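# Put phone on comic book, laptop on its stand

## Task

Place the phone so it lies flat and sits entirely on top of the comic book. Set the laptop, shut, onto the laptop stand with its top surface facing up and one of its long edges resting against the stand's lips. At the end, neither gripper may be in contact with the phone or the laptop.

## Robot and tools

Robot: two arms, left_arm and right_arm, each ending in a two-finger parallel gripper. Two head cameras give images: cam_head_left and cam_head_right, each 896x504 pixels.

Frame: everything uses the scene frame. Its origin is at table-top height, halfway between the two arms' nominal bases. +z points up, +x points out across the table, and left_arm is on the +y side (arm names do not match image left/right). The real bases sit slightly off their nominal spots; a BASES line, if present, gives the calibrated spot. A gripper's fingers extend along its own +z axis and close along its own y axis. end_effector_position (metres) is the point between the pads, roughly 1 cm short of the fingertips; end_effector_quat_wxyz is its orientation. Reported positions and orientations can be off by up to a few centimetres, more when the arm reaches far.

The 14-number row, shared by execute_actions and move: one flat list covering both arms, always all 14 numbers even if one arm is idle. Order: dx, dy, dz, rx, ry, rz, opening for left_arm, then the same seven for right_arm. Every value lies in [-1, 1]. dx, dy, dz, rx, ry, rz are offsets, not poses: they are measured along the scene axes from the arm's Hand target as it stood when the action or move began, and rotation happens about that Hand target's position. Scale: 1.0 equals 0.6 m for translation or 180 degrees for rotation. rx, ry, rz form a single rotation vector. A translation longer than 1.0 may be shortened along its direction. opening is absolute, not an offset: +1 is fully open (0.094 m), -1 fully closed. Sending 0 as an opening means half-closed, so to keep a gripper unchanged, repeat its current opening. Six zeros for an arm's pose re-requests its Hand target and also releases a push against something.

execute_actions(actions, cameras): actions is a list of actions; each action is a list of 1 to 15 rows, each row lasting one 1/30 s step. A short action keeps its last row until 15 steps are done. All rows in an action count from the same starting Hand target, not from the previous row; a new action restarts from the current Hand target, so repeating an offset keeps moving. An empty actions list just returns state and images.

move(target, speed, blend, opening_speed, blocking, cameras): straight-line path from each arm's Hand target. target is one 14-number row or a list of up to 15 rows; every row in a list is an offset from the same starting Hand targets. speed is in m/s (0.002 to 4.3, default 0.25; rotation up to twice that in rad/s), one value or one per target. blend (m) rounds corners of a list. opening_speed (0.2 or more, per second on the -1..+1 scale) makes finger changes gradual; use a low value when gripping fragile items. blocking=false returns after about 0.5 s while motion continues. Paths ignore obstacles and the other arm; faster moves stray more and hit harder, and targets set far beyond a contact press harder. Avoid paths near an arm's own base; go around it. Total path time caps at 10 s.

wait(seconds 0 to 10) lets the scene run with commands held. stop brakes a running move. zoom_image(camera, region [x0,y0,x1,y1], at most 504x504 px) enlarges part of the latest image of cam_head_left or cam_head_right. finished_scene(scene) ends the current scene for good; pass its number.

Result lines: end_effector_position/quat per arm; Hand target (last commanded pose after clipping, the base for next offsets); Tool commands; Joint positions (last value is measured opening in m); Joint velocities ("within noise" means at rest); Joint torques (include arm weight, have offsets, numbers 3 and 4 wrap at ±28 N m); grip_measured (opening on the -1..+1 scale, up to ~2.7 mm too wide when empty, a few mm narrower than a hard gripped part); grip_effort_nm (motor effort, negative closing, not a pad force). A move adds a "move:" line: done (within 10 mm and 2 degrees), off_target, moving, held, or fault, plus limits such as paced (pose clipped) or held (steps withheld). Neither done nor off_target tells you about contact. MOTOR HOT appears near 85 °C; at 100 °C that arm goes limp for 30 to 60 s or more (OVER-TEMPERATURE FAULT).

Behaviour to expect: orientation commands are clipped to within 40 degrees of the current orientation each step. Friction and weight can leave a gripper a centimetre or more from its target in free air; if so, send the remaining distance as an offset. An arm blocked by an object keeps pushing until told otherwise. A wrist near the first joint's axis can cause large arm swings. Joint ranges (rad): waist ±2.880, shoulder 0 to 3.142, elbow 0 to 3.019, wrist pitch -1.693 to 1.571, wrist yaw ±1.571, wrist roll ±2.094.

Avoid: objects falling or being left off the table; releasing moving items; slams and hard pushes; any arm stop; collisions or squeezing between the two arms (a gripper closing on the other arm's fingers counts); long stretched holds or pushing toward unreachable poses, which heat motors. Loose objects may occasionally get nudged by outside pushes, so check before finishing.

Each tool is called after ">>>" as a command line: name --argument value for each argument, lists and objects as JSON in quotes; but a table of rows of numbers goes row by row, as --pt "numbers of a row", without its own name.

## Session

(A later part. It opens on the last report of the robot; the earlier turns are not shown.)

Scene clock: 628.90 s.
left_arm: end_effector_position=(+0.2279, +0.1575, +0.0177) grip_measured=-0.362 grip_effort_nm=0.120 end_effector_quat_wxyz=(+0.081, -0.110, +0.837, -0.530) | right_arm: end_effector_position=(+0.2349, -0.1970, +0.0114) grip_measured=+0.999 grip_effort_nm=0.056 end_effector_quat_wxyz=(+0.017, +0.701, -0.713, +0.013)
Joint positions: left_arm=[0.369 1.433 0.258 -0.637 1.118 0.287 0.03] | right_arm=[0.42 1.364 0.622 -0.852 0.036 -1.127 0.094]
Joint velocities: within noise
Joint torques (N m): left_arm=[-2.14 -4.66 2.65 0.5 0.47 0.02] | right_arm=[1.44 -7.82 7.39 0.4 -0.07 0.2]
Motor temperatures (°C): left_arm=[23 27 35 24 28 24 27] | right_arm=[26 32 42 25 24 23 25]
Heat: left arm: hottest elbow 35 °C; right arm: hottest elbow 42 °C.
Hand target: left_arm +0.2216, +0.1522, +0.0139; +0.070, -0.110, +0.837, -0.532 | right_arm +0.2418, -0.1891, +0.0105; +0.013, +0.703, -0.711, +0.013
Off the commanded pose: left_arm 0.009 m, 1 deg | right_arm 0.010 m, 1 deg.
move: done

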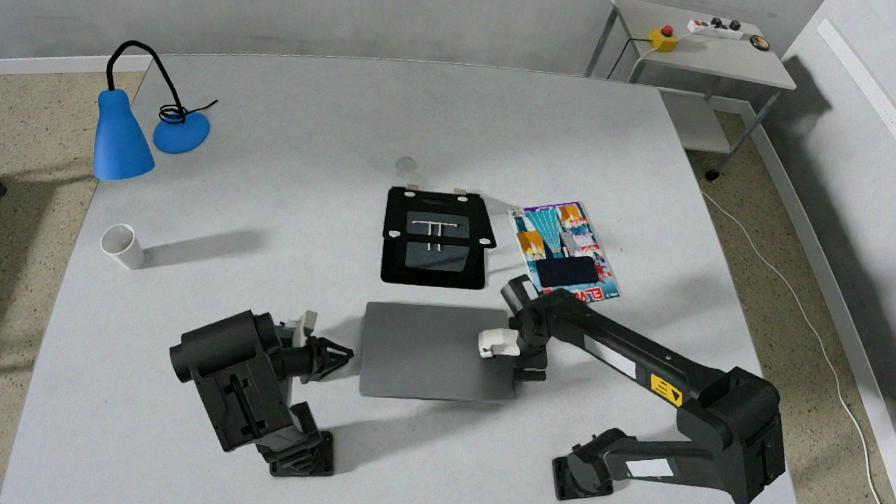

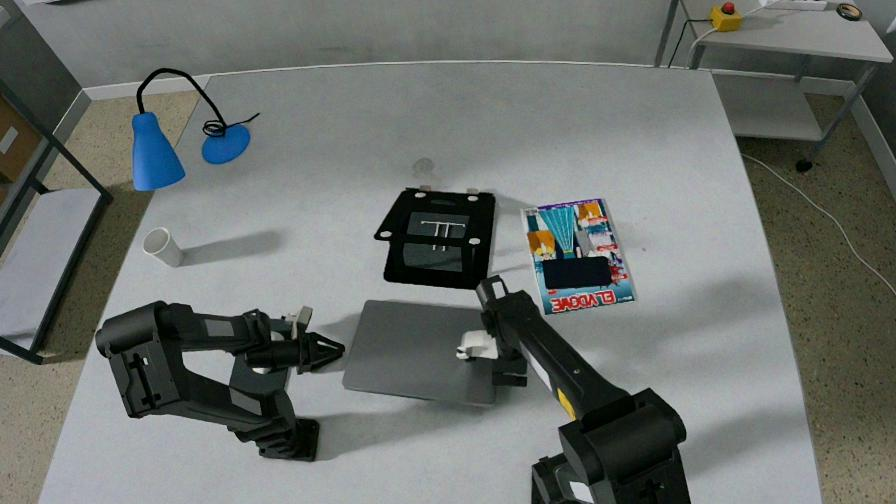

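>>> move --target '[0.01,-0.05,0.0,0,0,0,-0.36,0,0.02,0,0,0,0,1]' --speed 0.03 --cameras '["cam_head_left","cam_head_right"]'

>>> zoom_image --camera "cam_head_right" --region '[270, 290, 410, 410]'

>>> zoom_image --camera "cam_head_left" --region '[290, 290, 430, 410]'

Scene clock: 634.57 s.
left_arm: end_effector_position=(+0.2429, +0.1371, +0.0183) grip_measured=-0.362 grip_effort_nm=0.120 end_effector_quat_wxyz=(+0.091, -0.124, +0.834, -0.530) | right_arm: end_effector_position=(+0.2325, -0.1939, +0.0109) grip_measured=+0.999 grip_effort_nm=0.037 end_effector_quat_wxyz=(+0.021, +0.703, -0.711, +0.019)
Joint positions: left_arm=[0.227 1.356 0.193 -0.273 1.13 -0.126 0.03] | right_arm=[0.442 1.366 0.622 -0.855 0.049 -1.112 0.094]
Joint velocities: within noise
Joint torques (N m): left_arm=[-5.25 -5.42 2.24 0.84 0.49 0] | right_arm=[2.32 -6.95 8.32 0.4 -0.56 0.4]
Motor temperatures (°C): left_arm=[23 27 35 24 28 24 27] | right_arm=[26 32 41 25 24 23 25]
Heat: left arm: hottest elbow 35 °C; right arm: hottest elbow 41 °C.
Hand target: left_arm +0.2277, +0.1223, +0.0139; +0.070, -0.111, +0.837, -0.532 | right_arm +0.2418, -0.1772, +0.0104; +0.013, +0.703, -0.711, +0.013
Off the commanded pose: left_arm 0.022 m, 3 deg | right_arm 0.019 m, 1 deg.
move: off_target (left_arm, right_arm)

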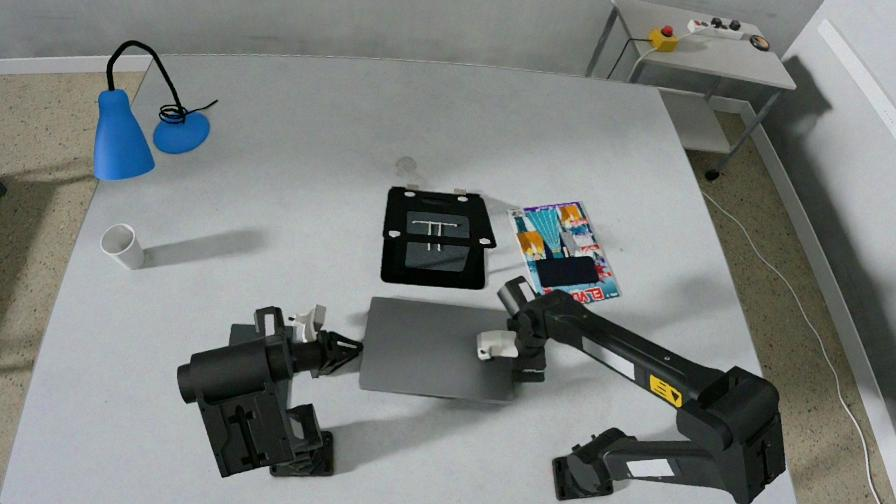

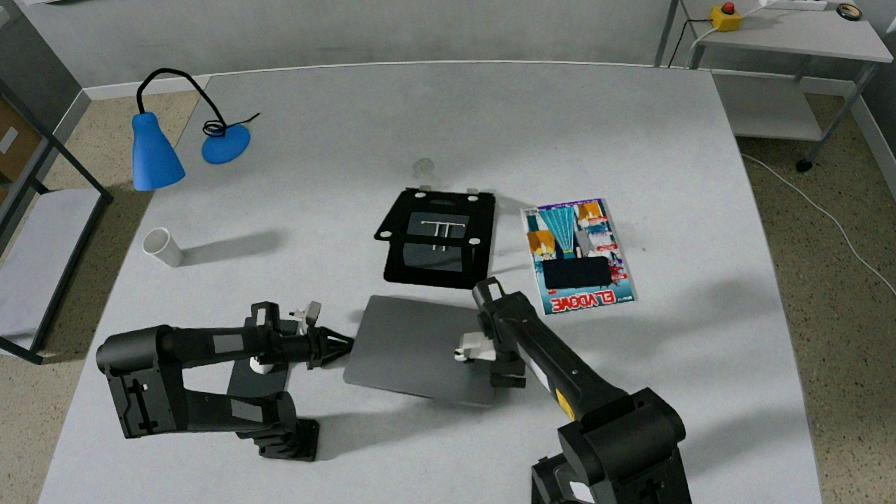

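Scaled by 3.600.

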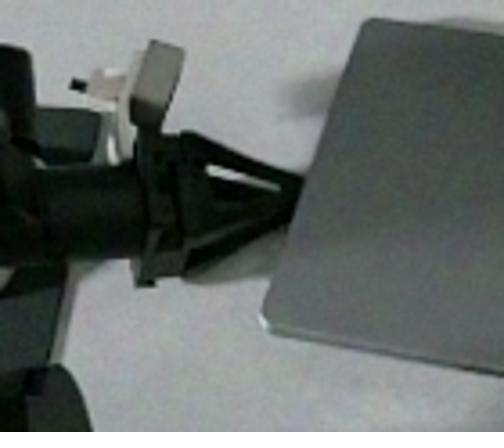

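Scaled by 3.600.

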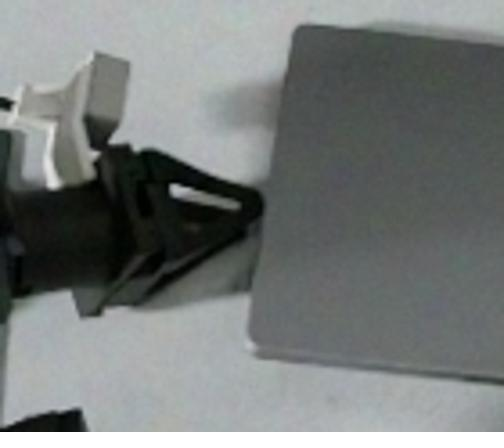

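>>> move --pt "0.0 -0.04 0.0 0 0 0 -0.36 0 0.02 0 0 0 0 1" --pt "0.0 -0.04 0.03 0 0 0 -0.36 0 0.02 0 0 0 0 1" --speed 0.03 --cameras '["cam_head_left","cam_head_right"]'

>>> zoom_image --camera "cam_head_right" --region '[270, 290, 410, 410]'

>>> zoom_image --camera "cam_head_left" --region '[290, 290, 430, 410]'

Scene clock: 639.83 s.
left_arm: end_effector_position=(+0.2545, +0.1269, +0.0290) grip_measured=-0.362 grip_effort_nm=0.120 end_effector_quat_wxyz=(+0.113, -0.144, +0.842, -0.508) | right_arm: end_effector_position=(+0.2288, -0.1994, +0.0112) grip_measured=+0.999 grip_effort_nm=0.042 end_effector_quat_wxyz=(+0.036, +0.684, -0.728, +0.030)
Joint positions: left_arm=[0.127 1.209 0.149 -0.093 1.044 -0.425 0.03] | right_arm=[0.448 1.367 0.622 -0.878 0.078 -1.054 0.094]
Joint velocities: within noise
Joint torques (N m): left_arm=[-7.65 -5.42 3.67 -0.14 2.42 0.11] | right_arm=[4.37 -6.3 9.17 0.94 -1.58 0.16]
Motor temperatures (°C): left_arm=[23 27 34 24 28 24 27] | right_arm=[26 32 41 25 24 23 25]
Heat: left arm: hottest elbow 34 °C; right arm: hottest elbow 41 °C.
Hand target: left_arm +0.2277, +0.0982, +0.0320; +0.070, -0.110, +0.837, -0.532 | right_arm +0.2418, -0.1652, +0.0105; +0.013, +0.703, -0.711, +0.013
Off the commanded pose: left_arm 0.039 m, 7 deg | right_arm 0.037 m, 4 deg.
move: off_target (left_arm, right_arm)

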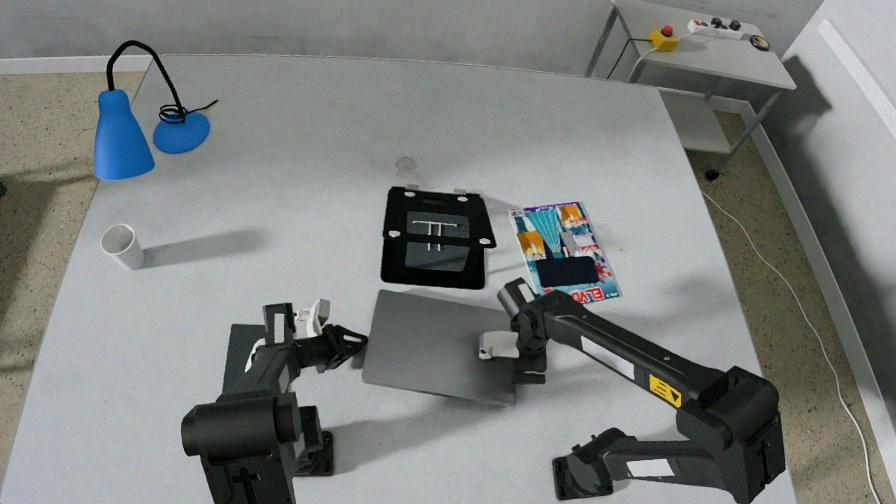

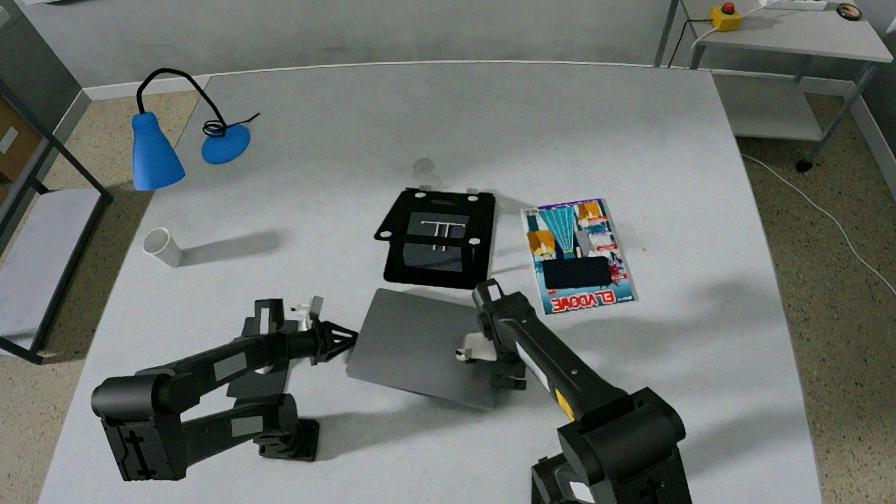

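Scaled by 3.600.

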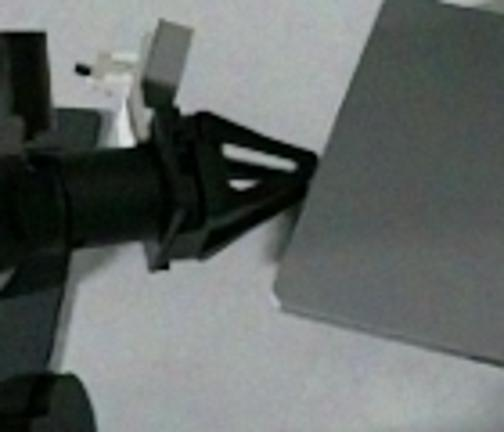

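Scaled by 3.600.

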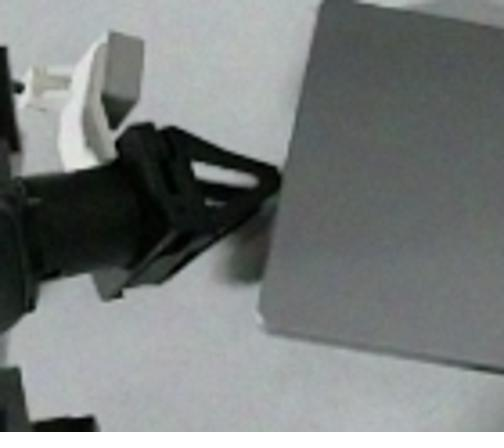

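>>> move --target '[0.0,0,0.035,0,0,0,-0.36,0,0,0,0,0,0,1]' --speed 0.03 --cameras '["cam_head_left","cam_head_right"]'

>>> zoom_image --camera "cam_head_right" --region '[270, 270, 520, 420]'

>>> zoom_image --camera "cam_head_left" --region '[290, 270, 540, 420]'

Scene clock: 645.63 s.
left_arm: end_effector_position=(+0.2442, +0.1212, +0.0482) grip_measured=-0.362 grip_effort_nm=0.120 end_effector_quat_wxyz=(+0.104, -0.143, +0.841, -0.512) | right_arm: end_effector_position=(+0.2284, -0.2000, +0.0111) grip_measured=+0.999 grip_effort_nm=0.037 end_effector_quat_wxyz=(+0.038, +0.683, -0.728, +0.031)
Joint positions: left_arm=[0.108 1.047 0.149 -0.249 1.049 -0.448 0.03] | right_arm=[0.449 1.368 0.622 -0.88 0.082 -1.051 0.094]
Joint velocities: within noise
Joint torques (N m): left_arm=[-7.3 -4.6 6.67 -0.2 2.08 0.04] | right_arm=[4.25 -6.36 9.16 1.01 -1.68 0.12]
Motor temperatures (°C): left_arm=[23 27 34 24 31 24 27] | right_arm=[27 32 41 25 26 23 25]
Heat: left arm: hottest elbow 34 °C; right arm: hottest elbow 41 °C.
Hand target: left_arm +0.2276, +0.0982, +0.0530; +0.070, -0.110, +0.837, -0.532 | right_arm +0.2417, -0.1652, +0.0104; +0.013, +0.703, -0.711, +0.013
Off the commanded pose: left_arm 0.029 m, 6 deg | right_arm 0.037 m, 5 deg.
move: off_target (left_arm, right_arm)

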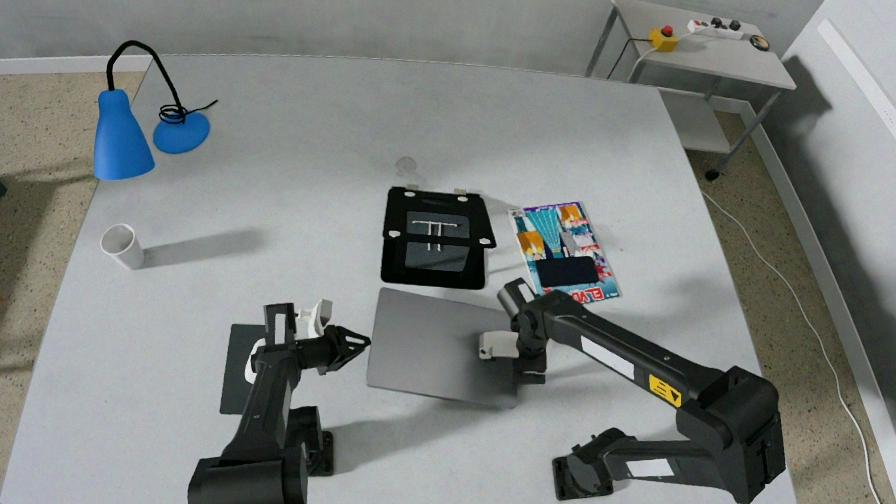

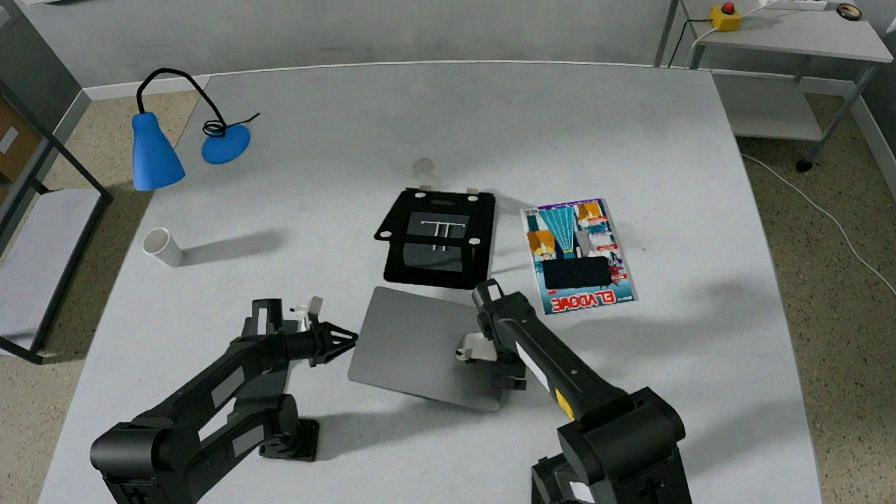

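Scaled by 2.016.

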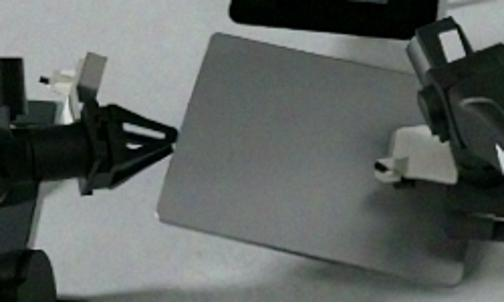

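Scaled by 2.016.

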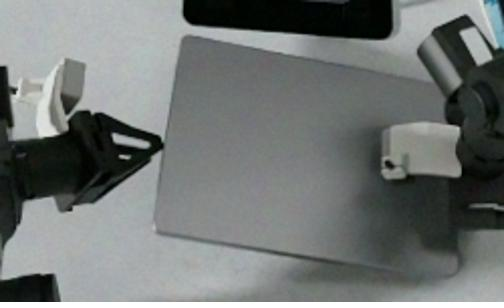

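>>> move --pt "0.0 0.12 0.05 0 0 0 -0.36 0 -0.12 0 0 0 0 1" --pt "0.0 0.25 0.2 0 0 0 -0.9 -0.05 -0.2 0.2 0 0 0 -0.9" --speed 0.2 --cameras '["cam_head_left","cam_head_right"]'

>>> zoom_image --camera "cam_head_left" --region '[330, 170, 550, 420]'

>>> zoom_image --camera "cam_head_right" --region '[320, 170, 540, 420]'

Scene clock: 699.83 s.
left_arm: end_effector_position=(+0.2187, +0.2323, +0.1550) grip_measured=-0.898 grip_effort_nm=-0.085 end_effector_quat_wxyz=(+0.072, -0.142, +0.851, -0.501) | right_arm: end_effector_position=(+0.1923, -0.2851, +0.1082) grip_measured=-0.898 grip_effort_nm=-0.085 end_effector_quat_wxyz=(+0.036, +0.705, -0.708, -0.002)
Joint positions: left_arm=[0.722 1.116 0.555 -1.665 0.908 0.75 0.005] | right_arm=[0.137 1.015 0.655 -1.271 0.04 -1.424 0.005]
Joint velocities: within noise
Joint torques (N m): left_arm=[-0.67 -6.65 12.77 -1.33 0.3 0.17] | right_arm=[-0.44 -6.48 11.73 -0.36 -0.08 0.08]
Motor temperatures (°C): left_arm=[23 27 33 24 36 24 27] | right_arm=[27 31 41 25 30 23 25]
Heat: left arm: hottest wrist yaw 36 °C; right arm: hottest elbow 41 °C.
Hand target: left_arm +0.2276, +0.2482, +0.1729; +0.070, -0.110, +0.837, -0.532 | right_arm +0.2117, -0.2852, +0.1304; +0.013, +0.703, -0.711, +0.013
Off the commanded pose: left_arm 0.026 m, 5 deg | right_arm 0.030 m, 3 deg.
joint sent to its limit (left arm) — joint 4 (wrist pitch), lower limit. The joint targets are off in position and orientation.
move: off_target (left_arm, right_arm); target 2's new opening was sent with right_arm's hand 0.030 m and 3 deg from that target

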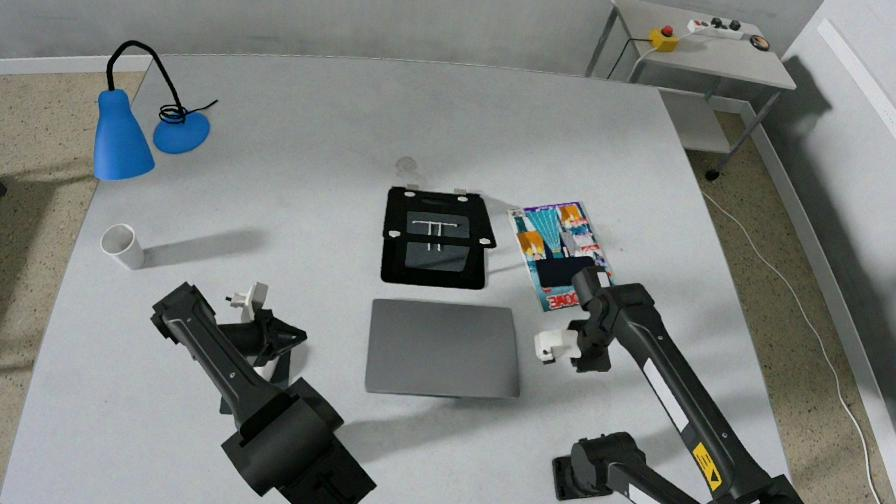

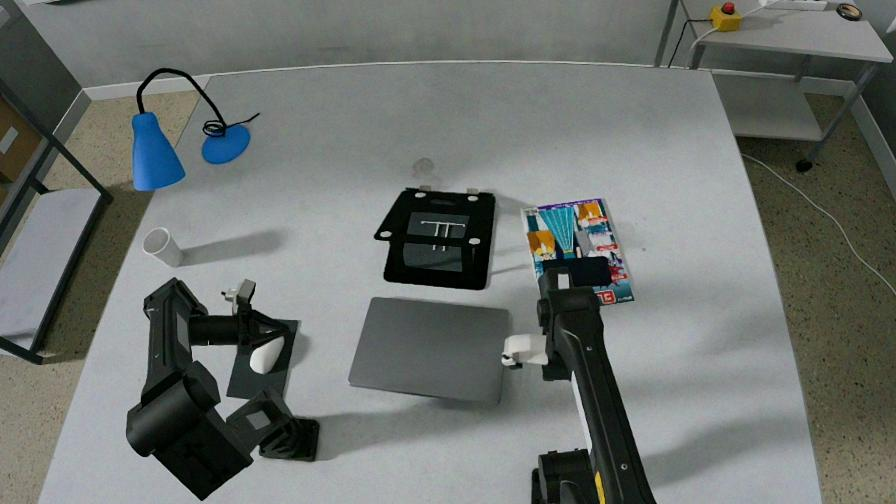

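Scaled by 2.016.

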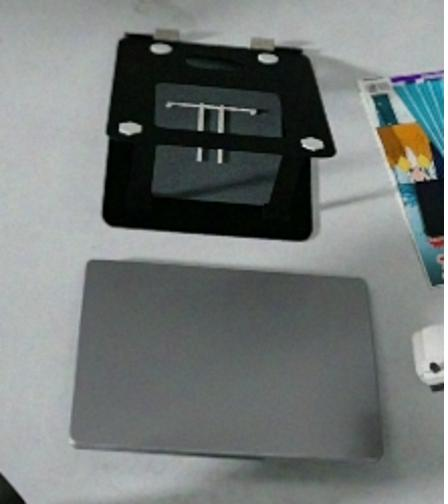

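Scaled by 2.016.

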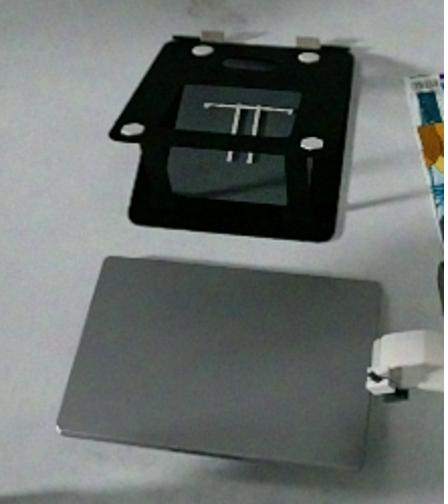

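>>> move --pt "-0.08 -0.12 0.1 0.326 -0.25 -0.512 -0.95 -0.05 0.1 0.03 0 0 0 -0.95" --pt "-0.238 -0.364 -0.05 0.326 -0.25 -0.512 -0.95 -0.211 0.284 -0.017 0 0 0 -0.95" --speed 0.25 --blend '[0.04,0]' --cameras '["cam_head_left","cam_head_right"]'

Scene clock: 714.90 s.
left_arm: end_effector_position=(+0.1102, +0.0826, +0.1754) grip_measured=-0.948 grip_effort_nm=-0.081 end_effector_quat_wxyz=(+0.003, +0.747, +0.665, -0.025) | right_arm: end_effector_position=(+0.1113, -0.1513, +0.1287) grip_measured=-0.949 grip_effort_nm=-0.081 end_effector_quat_wxyz=(+0.016, +0.731, -0.682, +0.001)
Joint positions: left_arm=[-1.091 0.756 0.707 -1.505 0.047 0.624 0.002] | right_arm=[0.843 0.932 0.665 -1.336 0.001 -0.791 0.002]
Joint velocities: within noise
Joint torques (N m): left_arm=[-0.21 -3.19 10.92 -0.01 0.03 0.06] | right_arm=[-0.38 -4.78 7.97 -0.08 0.04 0.11]
Motor temperatures (°C): left_arm=[23 26 36 24 33 24 27] | right_arm=[27 31 43 25 28 23 25]
Heat: left arm: hottest elbow 36 °C; right arm: hottest elbow 43 °C.
Hand target: left_arm +0.1122, +0.0852, +0.1787; +0.005, +0.745, +0.667, -0.024 (not the last commanded pose) | right_arm +0.1129, -0.1541, +0.1287; +0.018, +0.729, -0.684, +0.002 (not the last commanded pose)
Off the commanded pose: left_arm 0.067 m, 7 deg | right_arm 0.046 m, 5 deg.
move: held (left_arm, right_arm; a check stopped the path); limits=held
pose unreachable (left arm): on one or more control steps of this call, first in action 0 (counted from 0), this arm could not follow its commanded pose, so it was not sent that pose on those steps. It may still have moved: this result reports where it is.
cause: moving toward the commanded pose would bring a part of the arm too close to another arm (this arm's wrist (the part past joint 4) and the right arm's wrist (the part past joint 4), along the way the arms are being sent, or toward where that arm still pushes).
pose unreachable (right arm): on one or more control steps of this call, first in action 0 (counted from 0), this arm could not follow its commanded pose, so it was not sent that pose on those steps. It may still have moved: this result reports where it is.
cause: moving toward the commanded pose would bring a part of the arm too close to another arm (this arm's wrist (the part past joint 4) and the left arm's wrist (the part past joint 4), along the way the arms are being sent, or toward where that arm still pushes).

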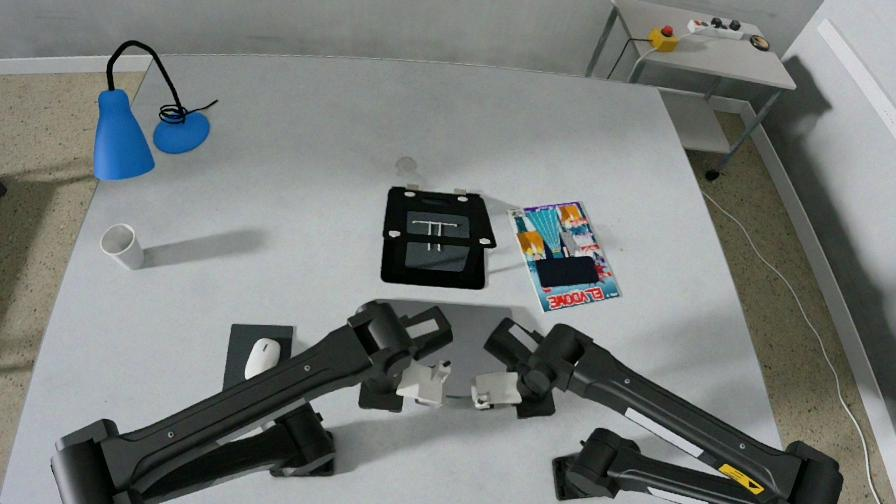

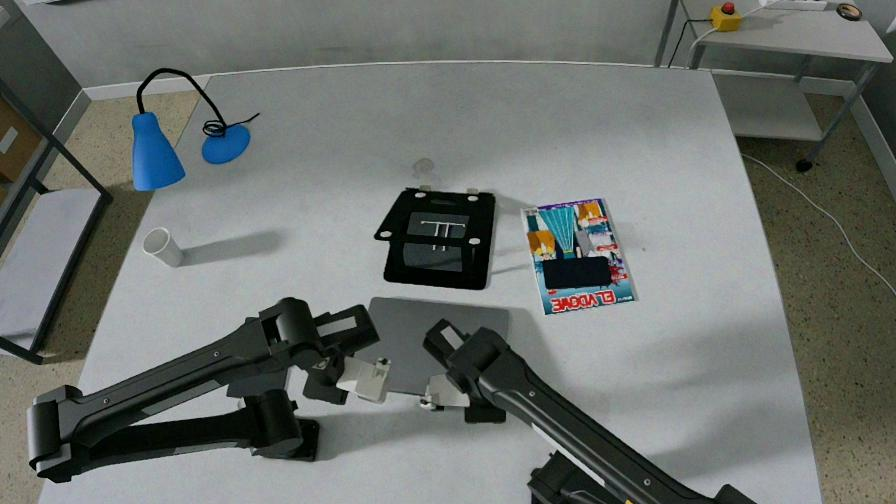

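>>> move --pt "-0.06 0.02 0 0 0 0.035 -0.95 -0.06 -0.035 0 0 0 -0.024 -0.95" --pt "-0.06 0.02 -0.25 0 0 0.035 -0.95 -0.06 -0.035 -0.175 0 0 -0.024 -0.95" --speed 0.15 --blend '[0.0,0]' --cameras '["cam_head_left","cam_head_right"]'

>>> zoom_image --camera "cam_head_left" --region '[330, 270, 570, 450]'

Scene clock: 722.83 s.
left_arm: end_effector_position=(+0.0785, +0.0964, +0.0334) grip_measured=-0.948 grip_effort_nm=-0.081 end_effector_quat_wxyz=(+0.008, +0.705, +0.709, -0.027) | right_arm: end_effector_position=(+0.0812, -0.1735, +0.0300) grip_measured=-0.949 grip_effort_nm=-0.076 end_effector_quat_wxyz=(+0.011, +0.701, -0.713, +0.000)
Joint positions: left_arm=[-1.234 0.782 0.33 -1.082 0.042 0.359 0.002] | right_arm=[0.885 0.947 0.39 -1.035 -0.002 -0.663 0.002]
Joint velocities: within noise
Joint torques (N m): left_arm=[-2.67 -1.32 8.68 0.96 -0.07 -0.1] | right_arm=[1.38 -2.49 6.12 0.53 -0.03 0.22]
Motor temperatures (°C): left_arm=[23 26 36 24 32 24 27] | right_arm=[27 31 43 25 27 23 25]
Heat: left arm: hottest elbow 36 °C; right arm: hottest elbow 43 °C.
Hand target: left_arm +0.0761, +0.0972, +0.0287; +0.006, +0.707, +0.707, -0.024 | right_arm +0.0768, -0.1751, +0.0237; +0.018, +0.703, -0.711, +0.001
Off the commanded pose: left_arm 0.005 m, 1 deg | right_arm 0.008 m, 1 deg.
move: done

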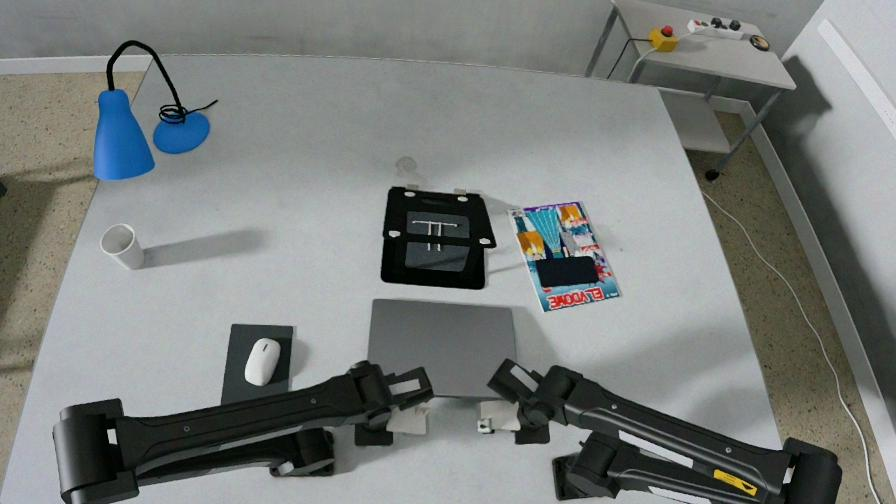

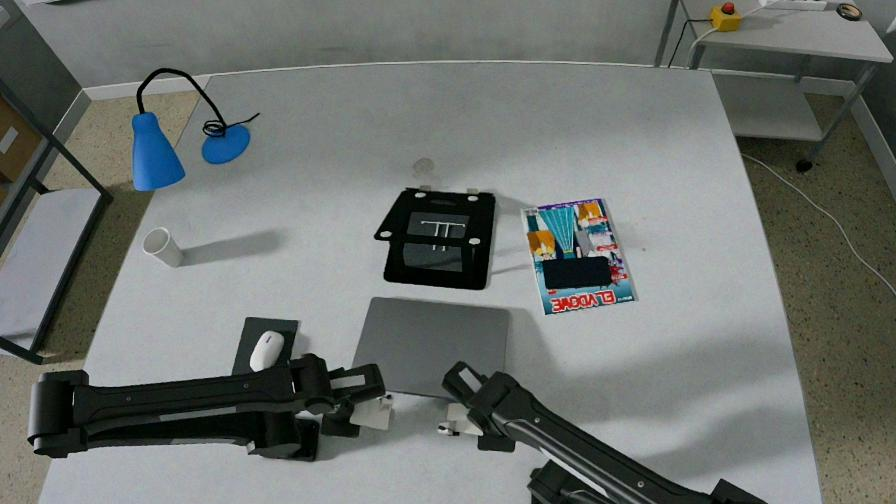

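Scaled by 2.100.

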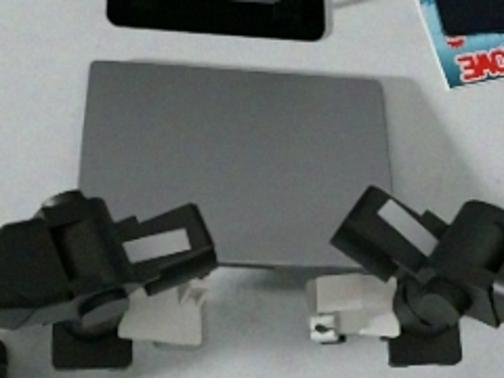

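>>> move --pt "0 0 -0.028 0 0 0 -0.95 0 0 -0.018 0 0 0 -0.95" --pt "0.12 0 -0.028 0 0 0 -0.95 0.12 0 -0.018 0 0 0 -0.95" --speed 0.06 --cameras '["cam_head_left","cam_head_right"]'

>>> zoom_image --camera "cam_head_left" --region '[330, 250, 570, 430]'

Scene clock: 727.53 s.
left_arm: end_effector_position=(+0.1312, +0.1082, +0.0084) grip_measured=-0.949 grip_effort_nm=-0.042 end_effector_quat_wxyz=(-0.012, +0.710, +0.704, -0.028) | right_arm: end_effector_position=(+0.1250, -0.1864, +0.0100) grip_measured=-0.950 grip_effort_nm=-0.037 end_effector_quat_wxyz=(+0.040, +0.708, -0.705, -0.006)
Joint positions: left_arm=[-0.897 0.977 0.336 -0.949 0.057 0.712 0.002] | right_arm=[0.669 1.142 0.435 -0.944 -0.002 -0.9 0.002]
Joint velocities: within noise
Joint torques (N m): left_arm=[0.44 -0.91 11.18 1.42 -0.35 0.08] | right_arm=[-0.85 -3.19 8.96 1.22 0.3 0.09]
Motor temperatures (°C): left_arm=[23 26 36 24 31 24 27] | right_arm=[27 31 42 25 27 23 25]
Heat: left arm: hottest elbow 36 °C; right arm: hottest elbow 42 °C.
Hand target: left_arm +0.1482, +0.0972, +0.0119; +0.006, +0.707, +0.707, -0.024 | right_arm +0.1489, -0.1751, +0.0130; +0.018, +0.703, -0.711, +0.001
Off the commanded pose: left_arm 0.021 m, 2 deg | right_arm 0.027 m, 3 deg.
move: off_target (left_arm, right_arm)

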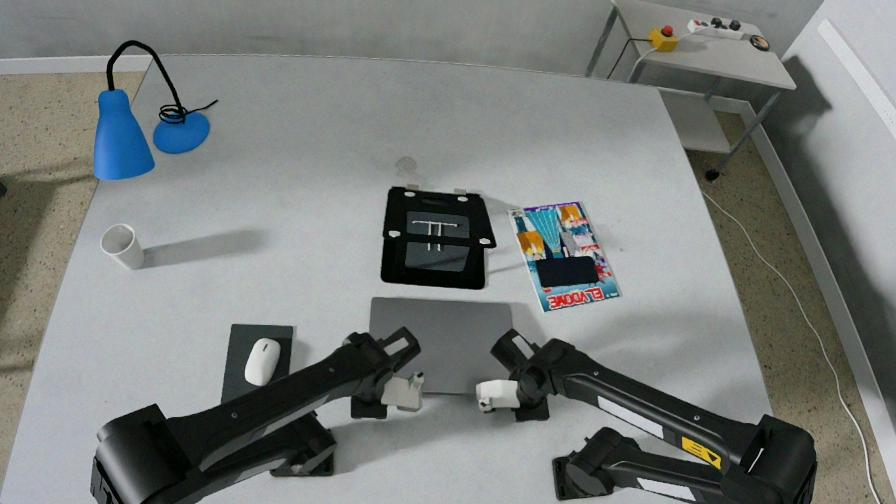

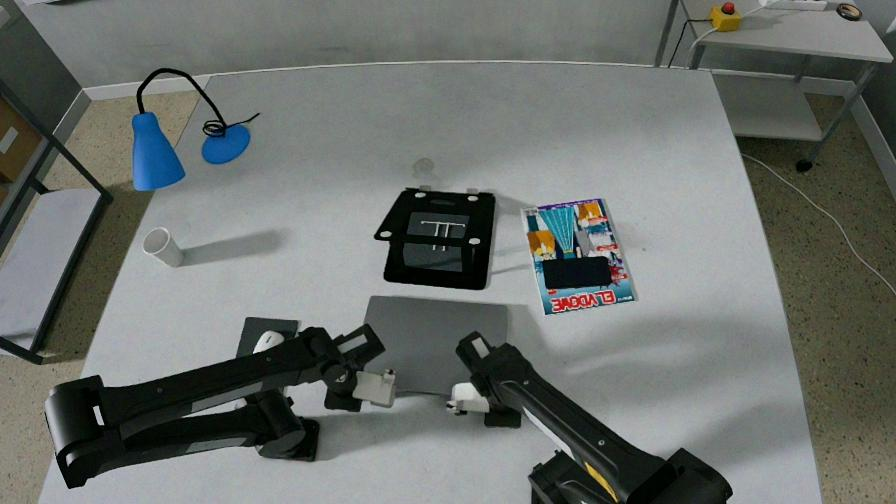

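Scaled by 2.100.

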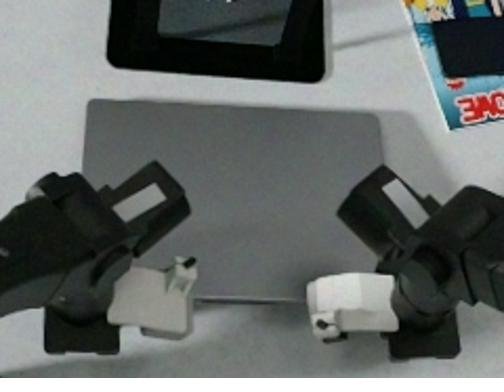

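>>> move --target '[0.08,-0.01,0.004,0,0,0,-0.95,0.08,0.01,0,0,0,0,-0.95]' --speed 0.06 --cameras '["cam_head_left","cam_head_right"]'

>>> zoom_image --camera "cam_head_left" --region '[330, 230, 570, 410]'

Scene clock: 731.80 s.
left_arm: end_effector_position=(+0.1650, +0.1087, +0.0086) grip_measured=-0.949 grip_effort_nm=-0.037 end_effector_quat_wxyz=(-0.030, +0.712, +0.701, -0.032) | right_arm: end_effector_position=(+0.1650, -0.1830, +0.0101) grip_measured=-0.950 grip_effort_nm=-0.022 end_effector_quat_wxyz=(+0.048, +0.707, -0.706, -0.008)
Joint positions: left_arm=[-0.756 1.107 0.407 -0.935 0.06 0.861 0.002] | right_arm=[0.577 1.266 0.527 -0.929 0.003 -0.99 0.002]
Joint velocities: within noise
Joint torques (N m): left_arm=[0.15 -2.73 12.46 2.1 -0.4 0.04] | right_arm=[-0.79 -4.95 9.59 1.5 0.23 0.16]
Motor temperatures (°C): left_arm=[23 26 36 24 31 24 27] | right_arm=[27 31 42 25 27 23 25]
Heat: left arm: hottest elbow 36 °C; right arm: hottest elbow 42 °C.
Hand target: left_arm +0.1961, +0.0913, +0.0142; +0.006, +0.707, +0.707, -0.024 | right_arm +0.1969, -0.1691, +0.0130; +0.018, +0.703, -0.711, +0.001
Off the commanded pose: left_arm 0.036 m, 4 deg | right_arm 0.035 m, 4 deg.
move: off_target (left_arm, right_arm)

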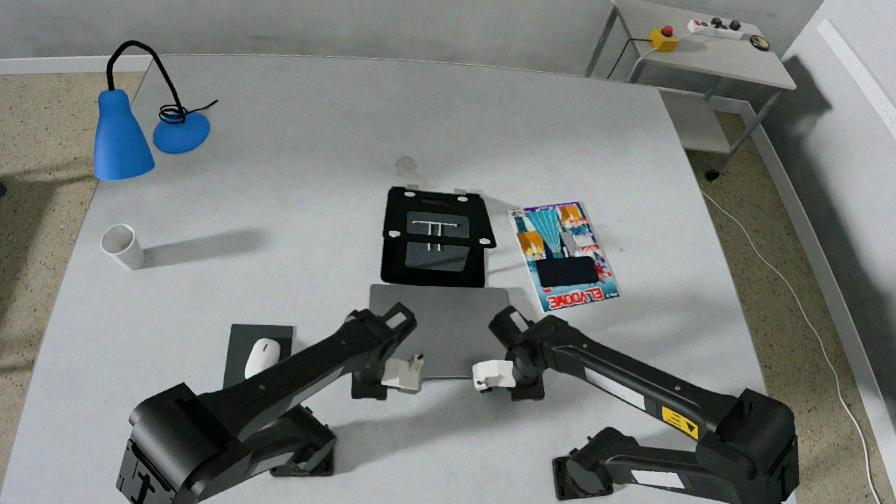

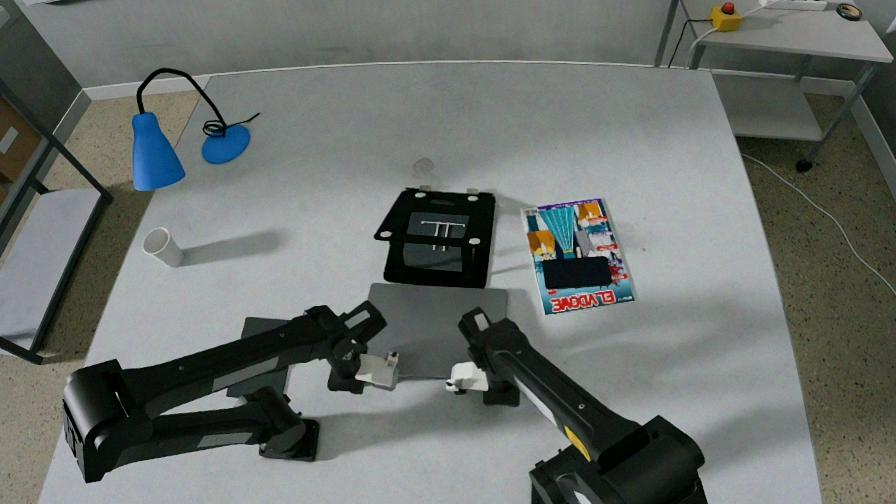

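Scaled by 2.100.

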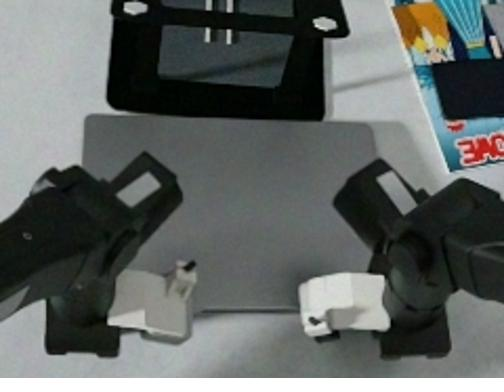

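>>> move --pt "-0.09 0 0.01 0 0 0 -0.95 -0.09 0 0.01 0 0 0 -0.95" --pt "-0.09 0.18 0.02 -0.067 0 0 -0.95 -0.09 -0.16 0.02 0.067 0 0 -0.95" --pt "0.025 0.18 0.015 -0.067 0 0 -0.95 0.022 -0.16 0.015 0.067 0 0 -0.95" --speed 0.15 --cameras '["cam_head_left","cam_head_right"]'

>>> zoom_image --camera "cam_head_left" --region '[310, 260, 570, 420]'

>>> zoom_image --camera "cam_head_right" --region '[300, 260, 560, 420]'

Scene clock: 744.10 s.
left_arm: end_effector_position=(+0.1402, +0.1447, +0.0186) grip_measured=-0.949 grip_effort_nm=-0.037 end_effector_quat_wxyz=(+0.043, +0.683, +0.727, -0.055) | right_arm: end_effector_position=(+0.1470, -0.2478, +0.0252) grip_measured=-0.950 grip_effort_nm=-0.027 end_effector_quat_wxyz=(-0.048, +0.704, -0.707, -0.059)
Joint positions: left_arm=[-0.61 0.745 0.27 -1.03 0.124 0.922 0.002] | right_arm=[0.194 0.968 0.38 -0.968 -0.152 -1.367 0.002]
Joint velocities: within noise
Joint torques (N m): left_arm=[-2.73 -0.97 10.52 0.92 0 -0.06] | right_arm=[-0.44 -4.31 6.39 -0.21 -0.19 0.05]
Motor temperatures (°C): left_arm=[23 26 36 24 31 24 27] | right_arm=[27 31 42 25 27 23 25]
Heat: left arm: hottest elbow 36 °C; right arm: hottest elbow 42 °C.
Hand target: left_arm +0.1437, +0.1403, +0.0205; +0.048, +0.685, +0.725, -0.053 (not the last commanded pose) | right_arm +0.1428, -0.2508, +0.0240; -0.045, +0.701, -0.709, -0.063 (not the last commanded pose)
Off the commanded pose: left_arm 0.090 m, 8 deg | right_arm 0.066 m, 2 deg.
move: held (left_arm; a check stopped the path), off_target (right_arm; braked when a check withheld steps of left_arm); path passed 1 of 3 targets; limits=held
pose unreachable (left arm): on one or more control steps of this call, first in action 0 (counted from 0), this arm could not follow its commanded pose, so it was not sent that pose on those steps. It may still have moved: this result reports where it is.
cause: moving toward the commanded pose would bring two parts of the arm too close to each other (its shoulder (the part past joint 1) and its gripper housing, with joints 2 (shoulder) to 6 (wrist roll) between them).

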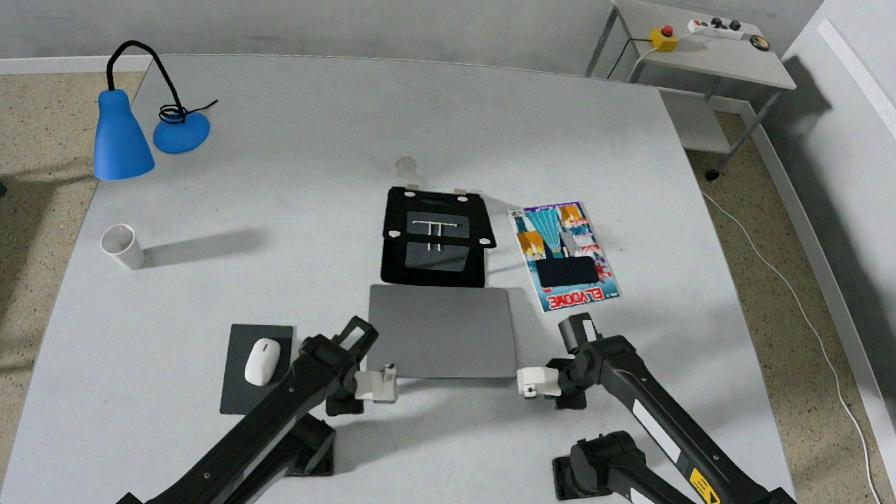

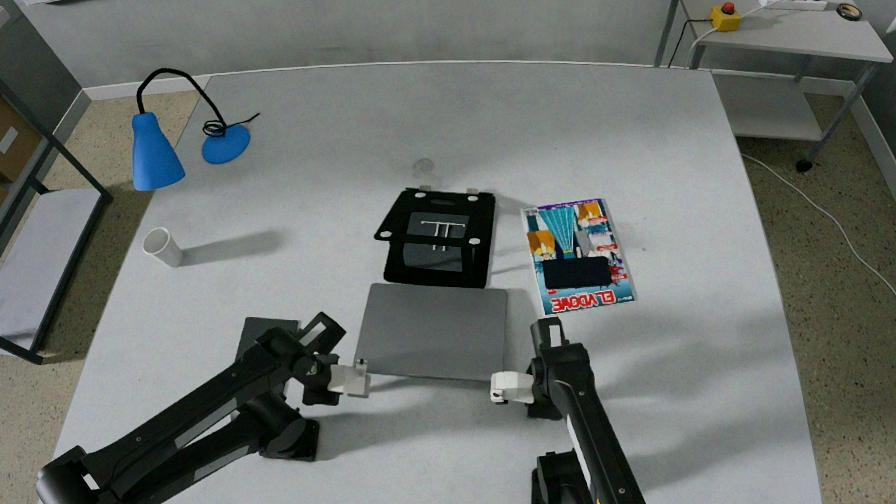

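Scaled by 1.938.

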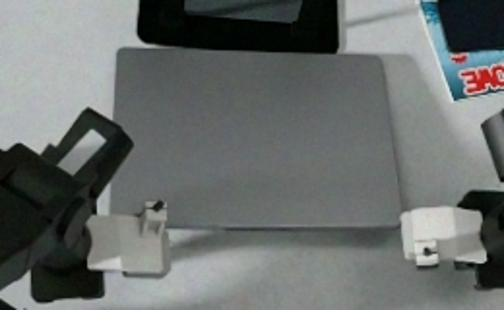

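Scaled by 1.938.

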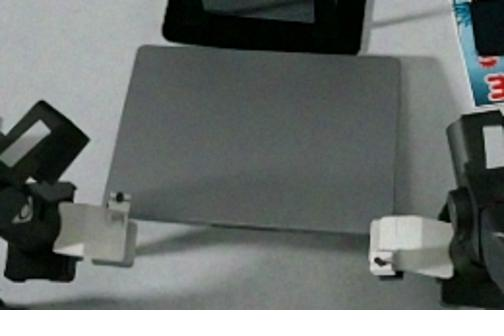

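>>> move --pt "0.04 0.0 0.15 0 0 0 -0.95 0 -0.024 0.02 0 0 0 -0.95" --pt "0.12 0.11 0.13 0 0 0 -0.95 0.12 -0.024 0.02 0 0 0 -0.95" --pt "0.12 0.11 -0.005 0 0 0 -0.95 0.12 -0.024 -0.01 0 0 0 -0.95" --speed 0.15 --cameras '["cam_head_left","cam_head_right"]'

>>> zoom_image --camera "cam_head_left" --region '[310, 260, 570, 420]'

>>> zoom_image --camera "cam_head_right" --region '[300, 260, 560, 420]'

Scene clock: 751.90 s.
left_arm: end_effector_position=(+0.2166, +0.2042, +0.0215) grip_measured=-0.949 grip_effort_nm=-0.042 end_effector_quat_wxyz=(+0.049, +0.687, +0.723, -0.051) | right_arm: end_effector_position=(+0.2021, -0.2635, +0.0155) grip_measured=-0.950 grip_effort_nm=-0.032 end_effector_quat_wxyz=(-0.038, +0.703, -0.707, -0.068)
Joint positions: left_arm=[-0.103 0.997 0.384 -0.947 0.141 1.445 0.002] | right_arm=[0.081 1.211 0.499 -0.888 -0.153 -1.48 0.002]
Joint velocities: within noise
Joint torques (N m): left_arm=[-0.32 -2.67 7.82 0.59 0.21 0.14] | right_arm=[-0.38 -5.66 7.87 0.39 -0.16 0.08]
Motor temperatures (°C): left_arm=[23 26 36 24 30 24 27] | right_arm=[26 31 41 25 26 23 25]
Heat: left arm: hottest elbow 36 °C; right arm: hottest elbow 41 °C.
Hand target: left_arm +0.2158, +0.2063, +0.0175; +0.049, +0.685, +0.725, -0.053 | right_arm +0.2149, -0.2651, +0.0181; -0.045, +0.701, -0.709, -0.063
Off the commanded pose: left_arm 0.005 m, 0 deg | right_arm 0.013 m, 1 deg.
move: off_target (right_arm)

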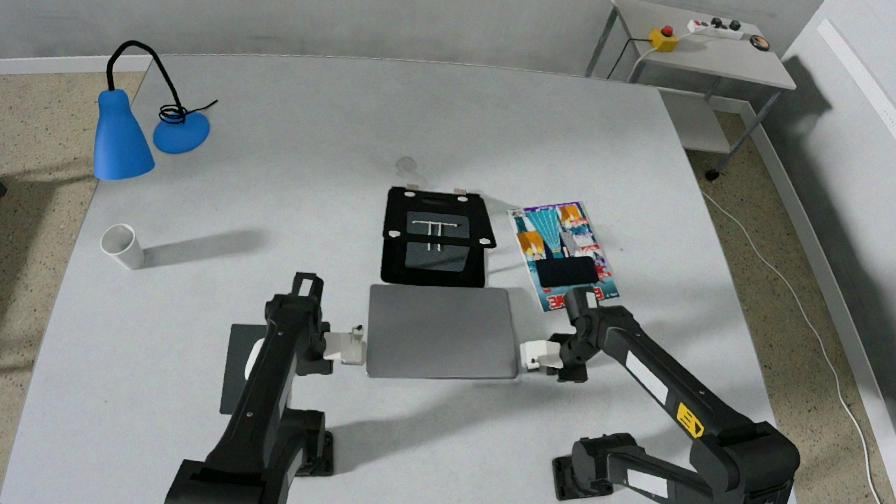

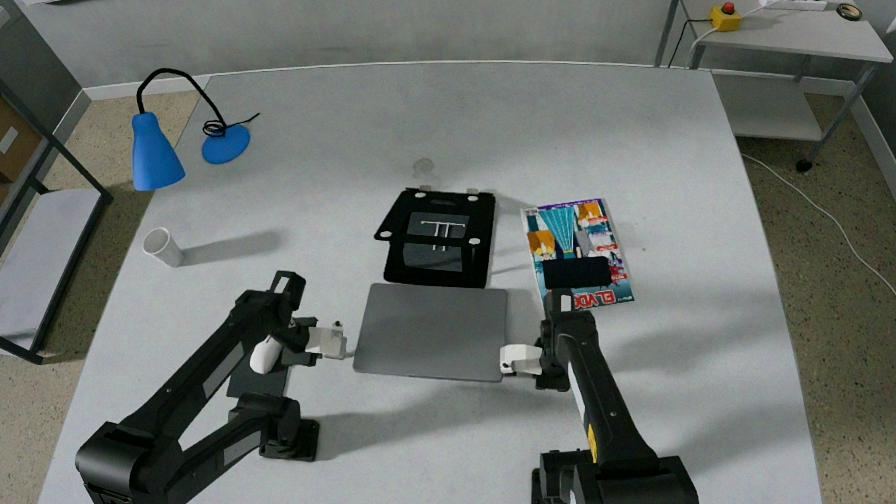

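Scaled by 1.938.

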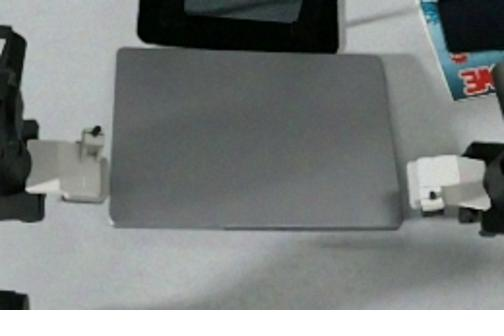

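Scaled by 1.938.

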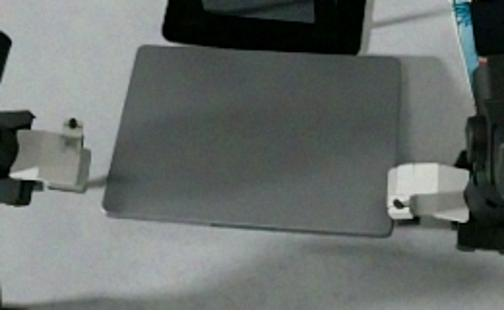

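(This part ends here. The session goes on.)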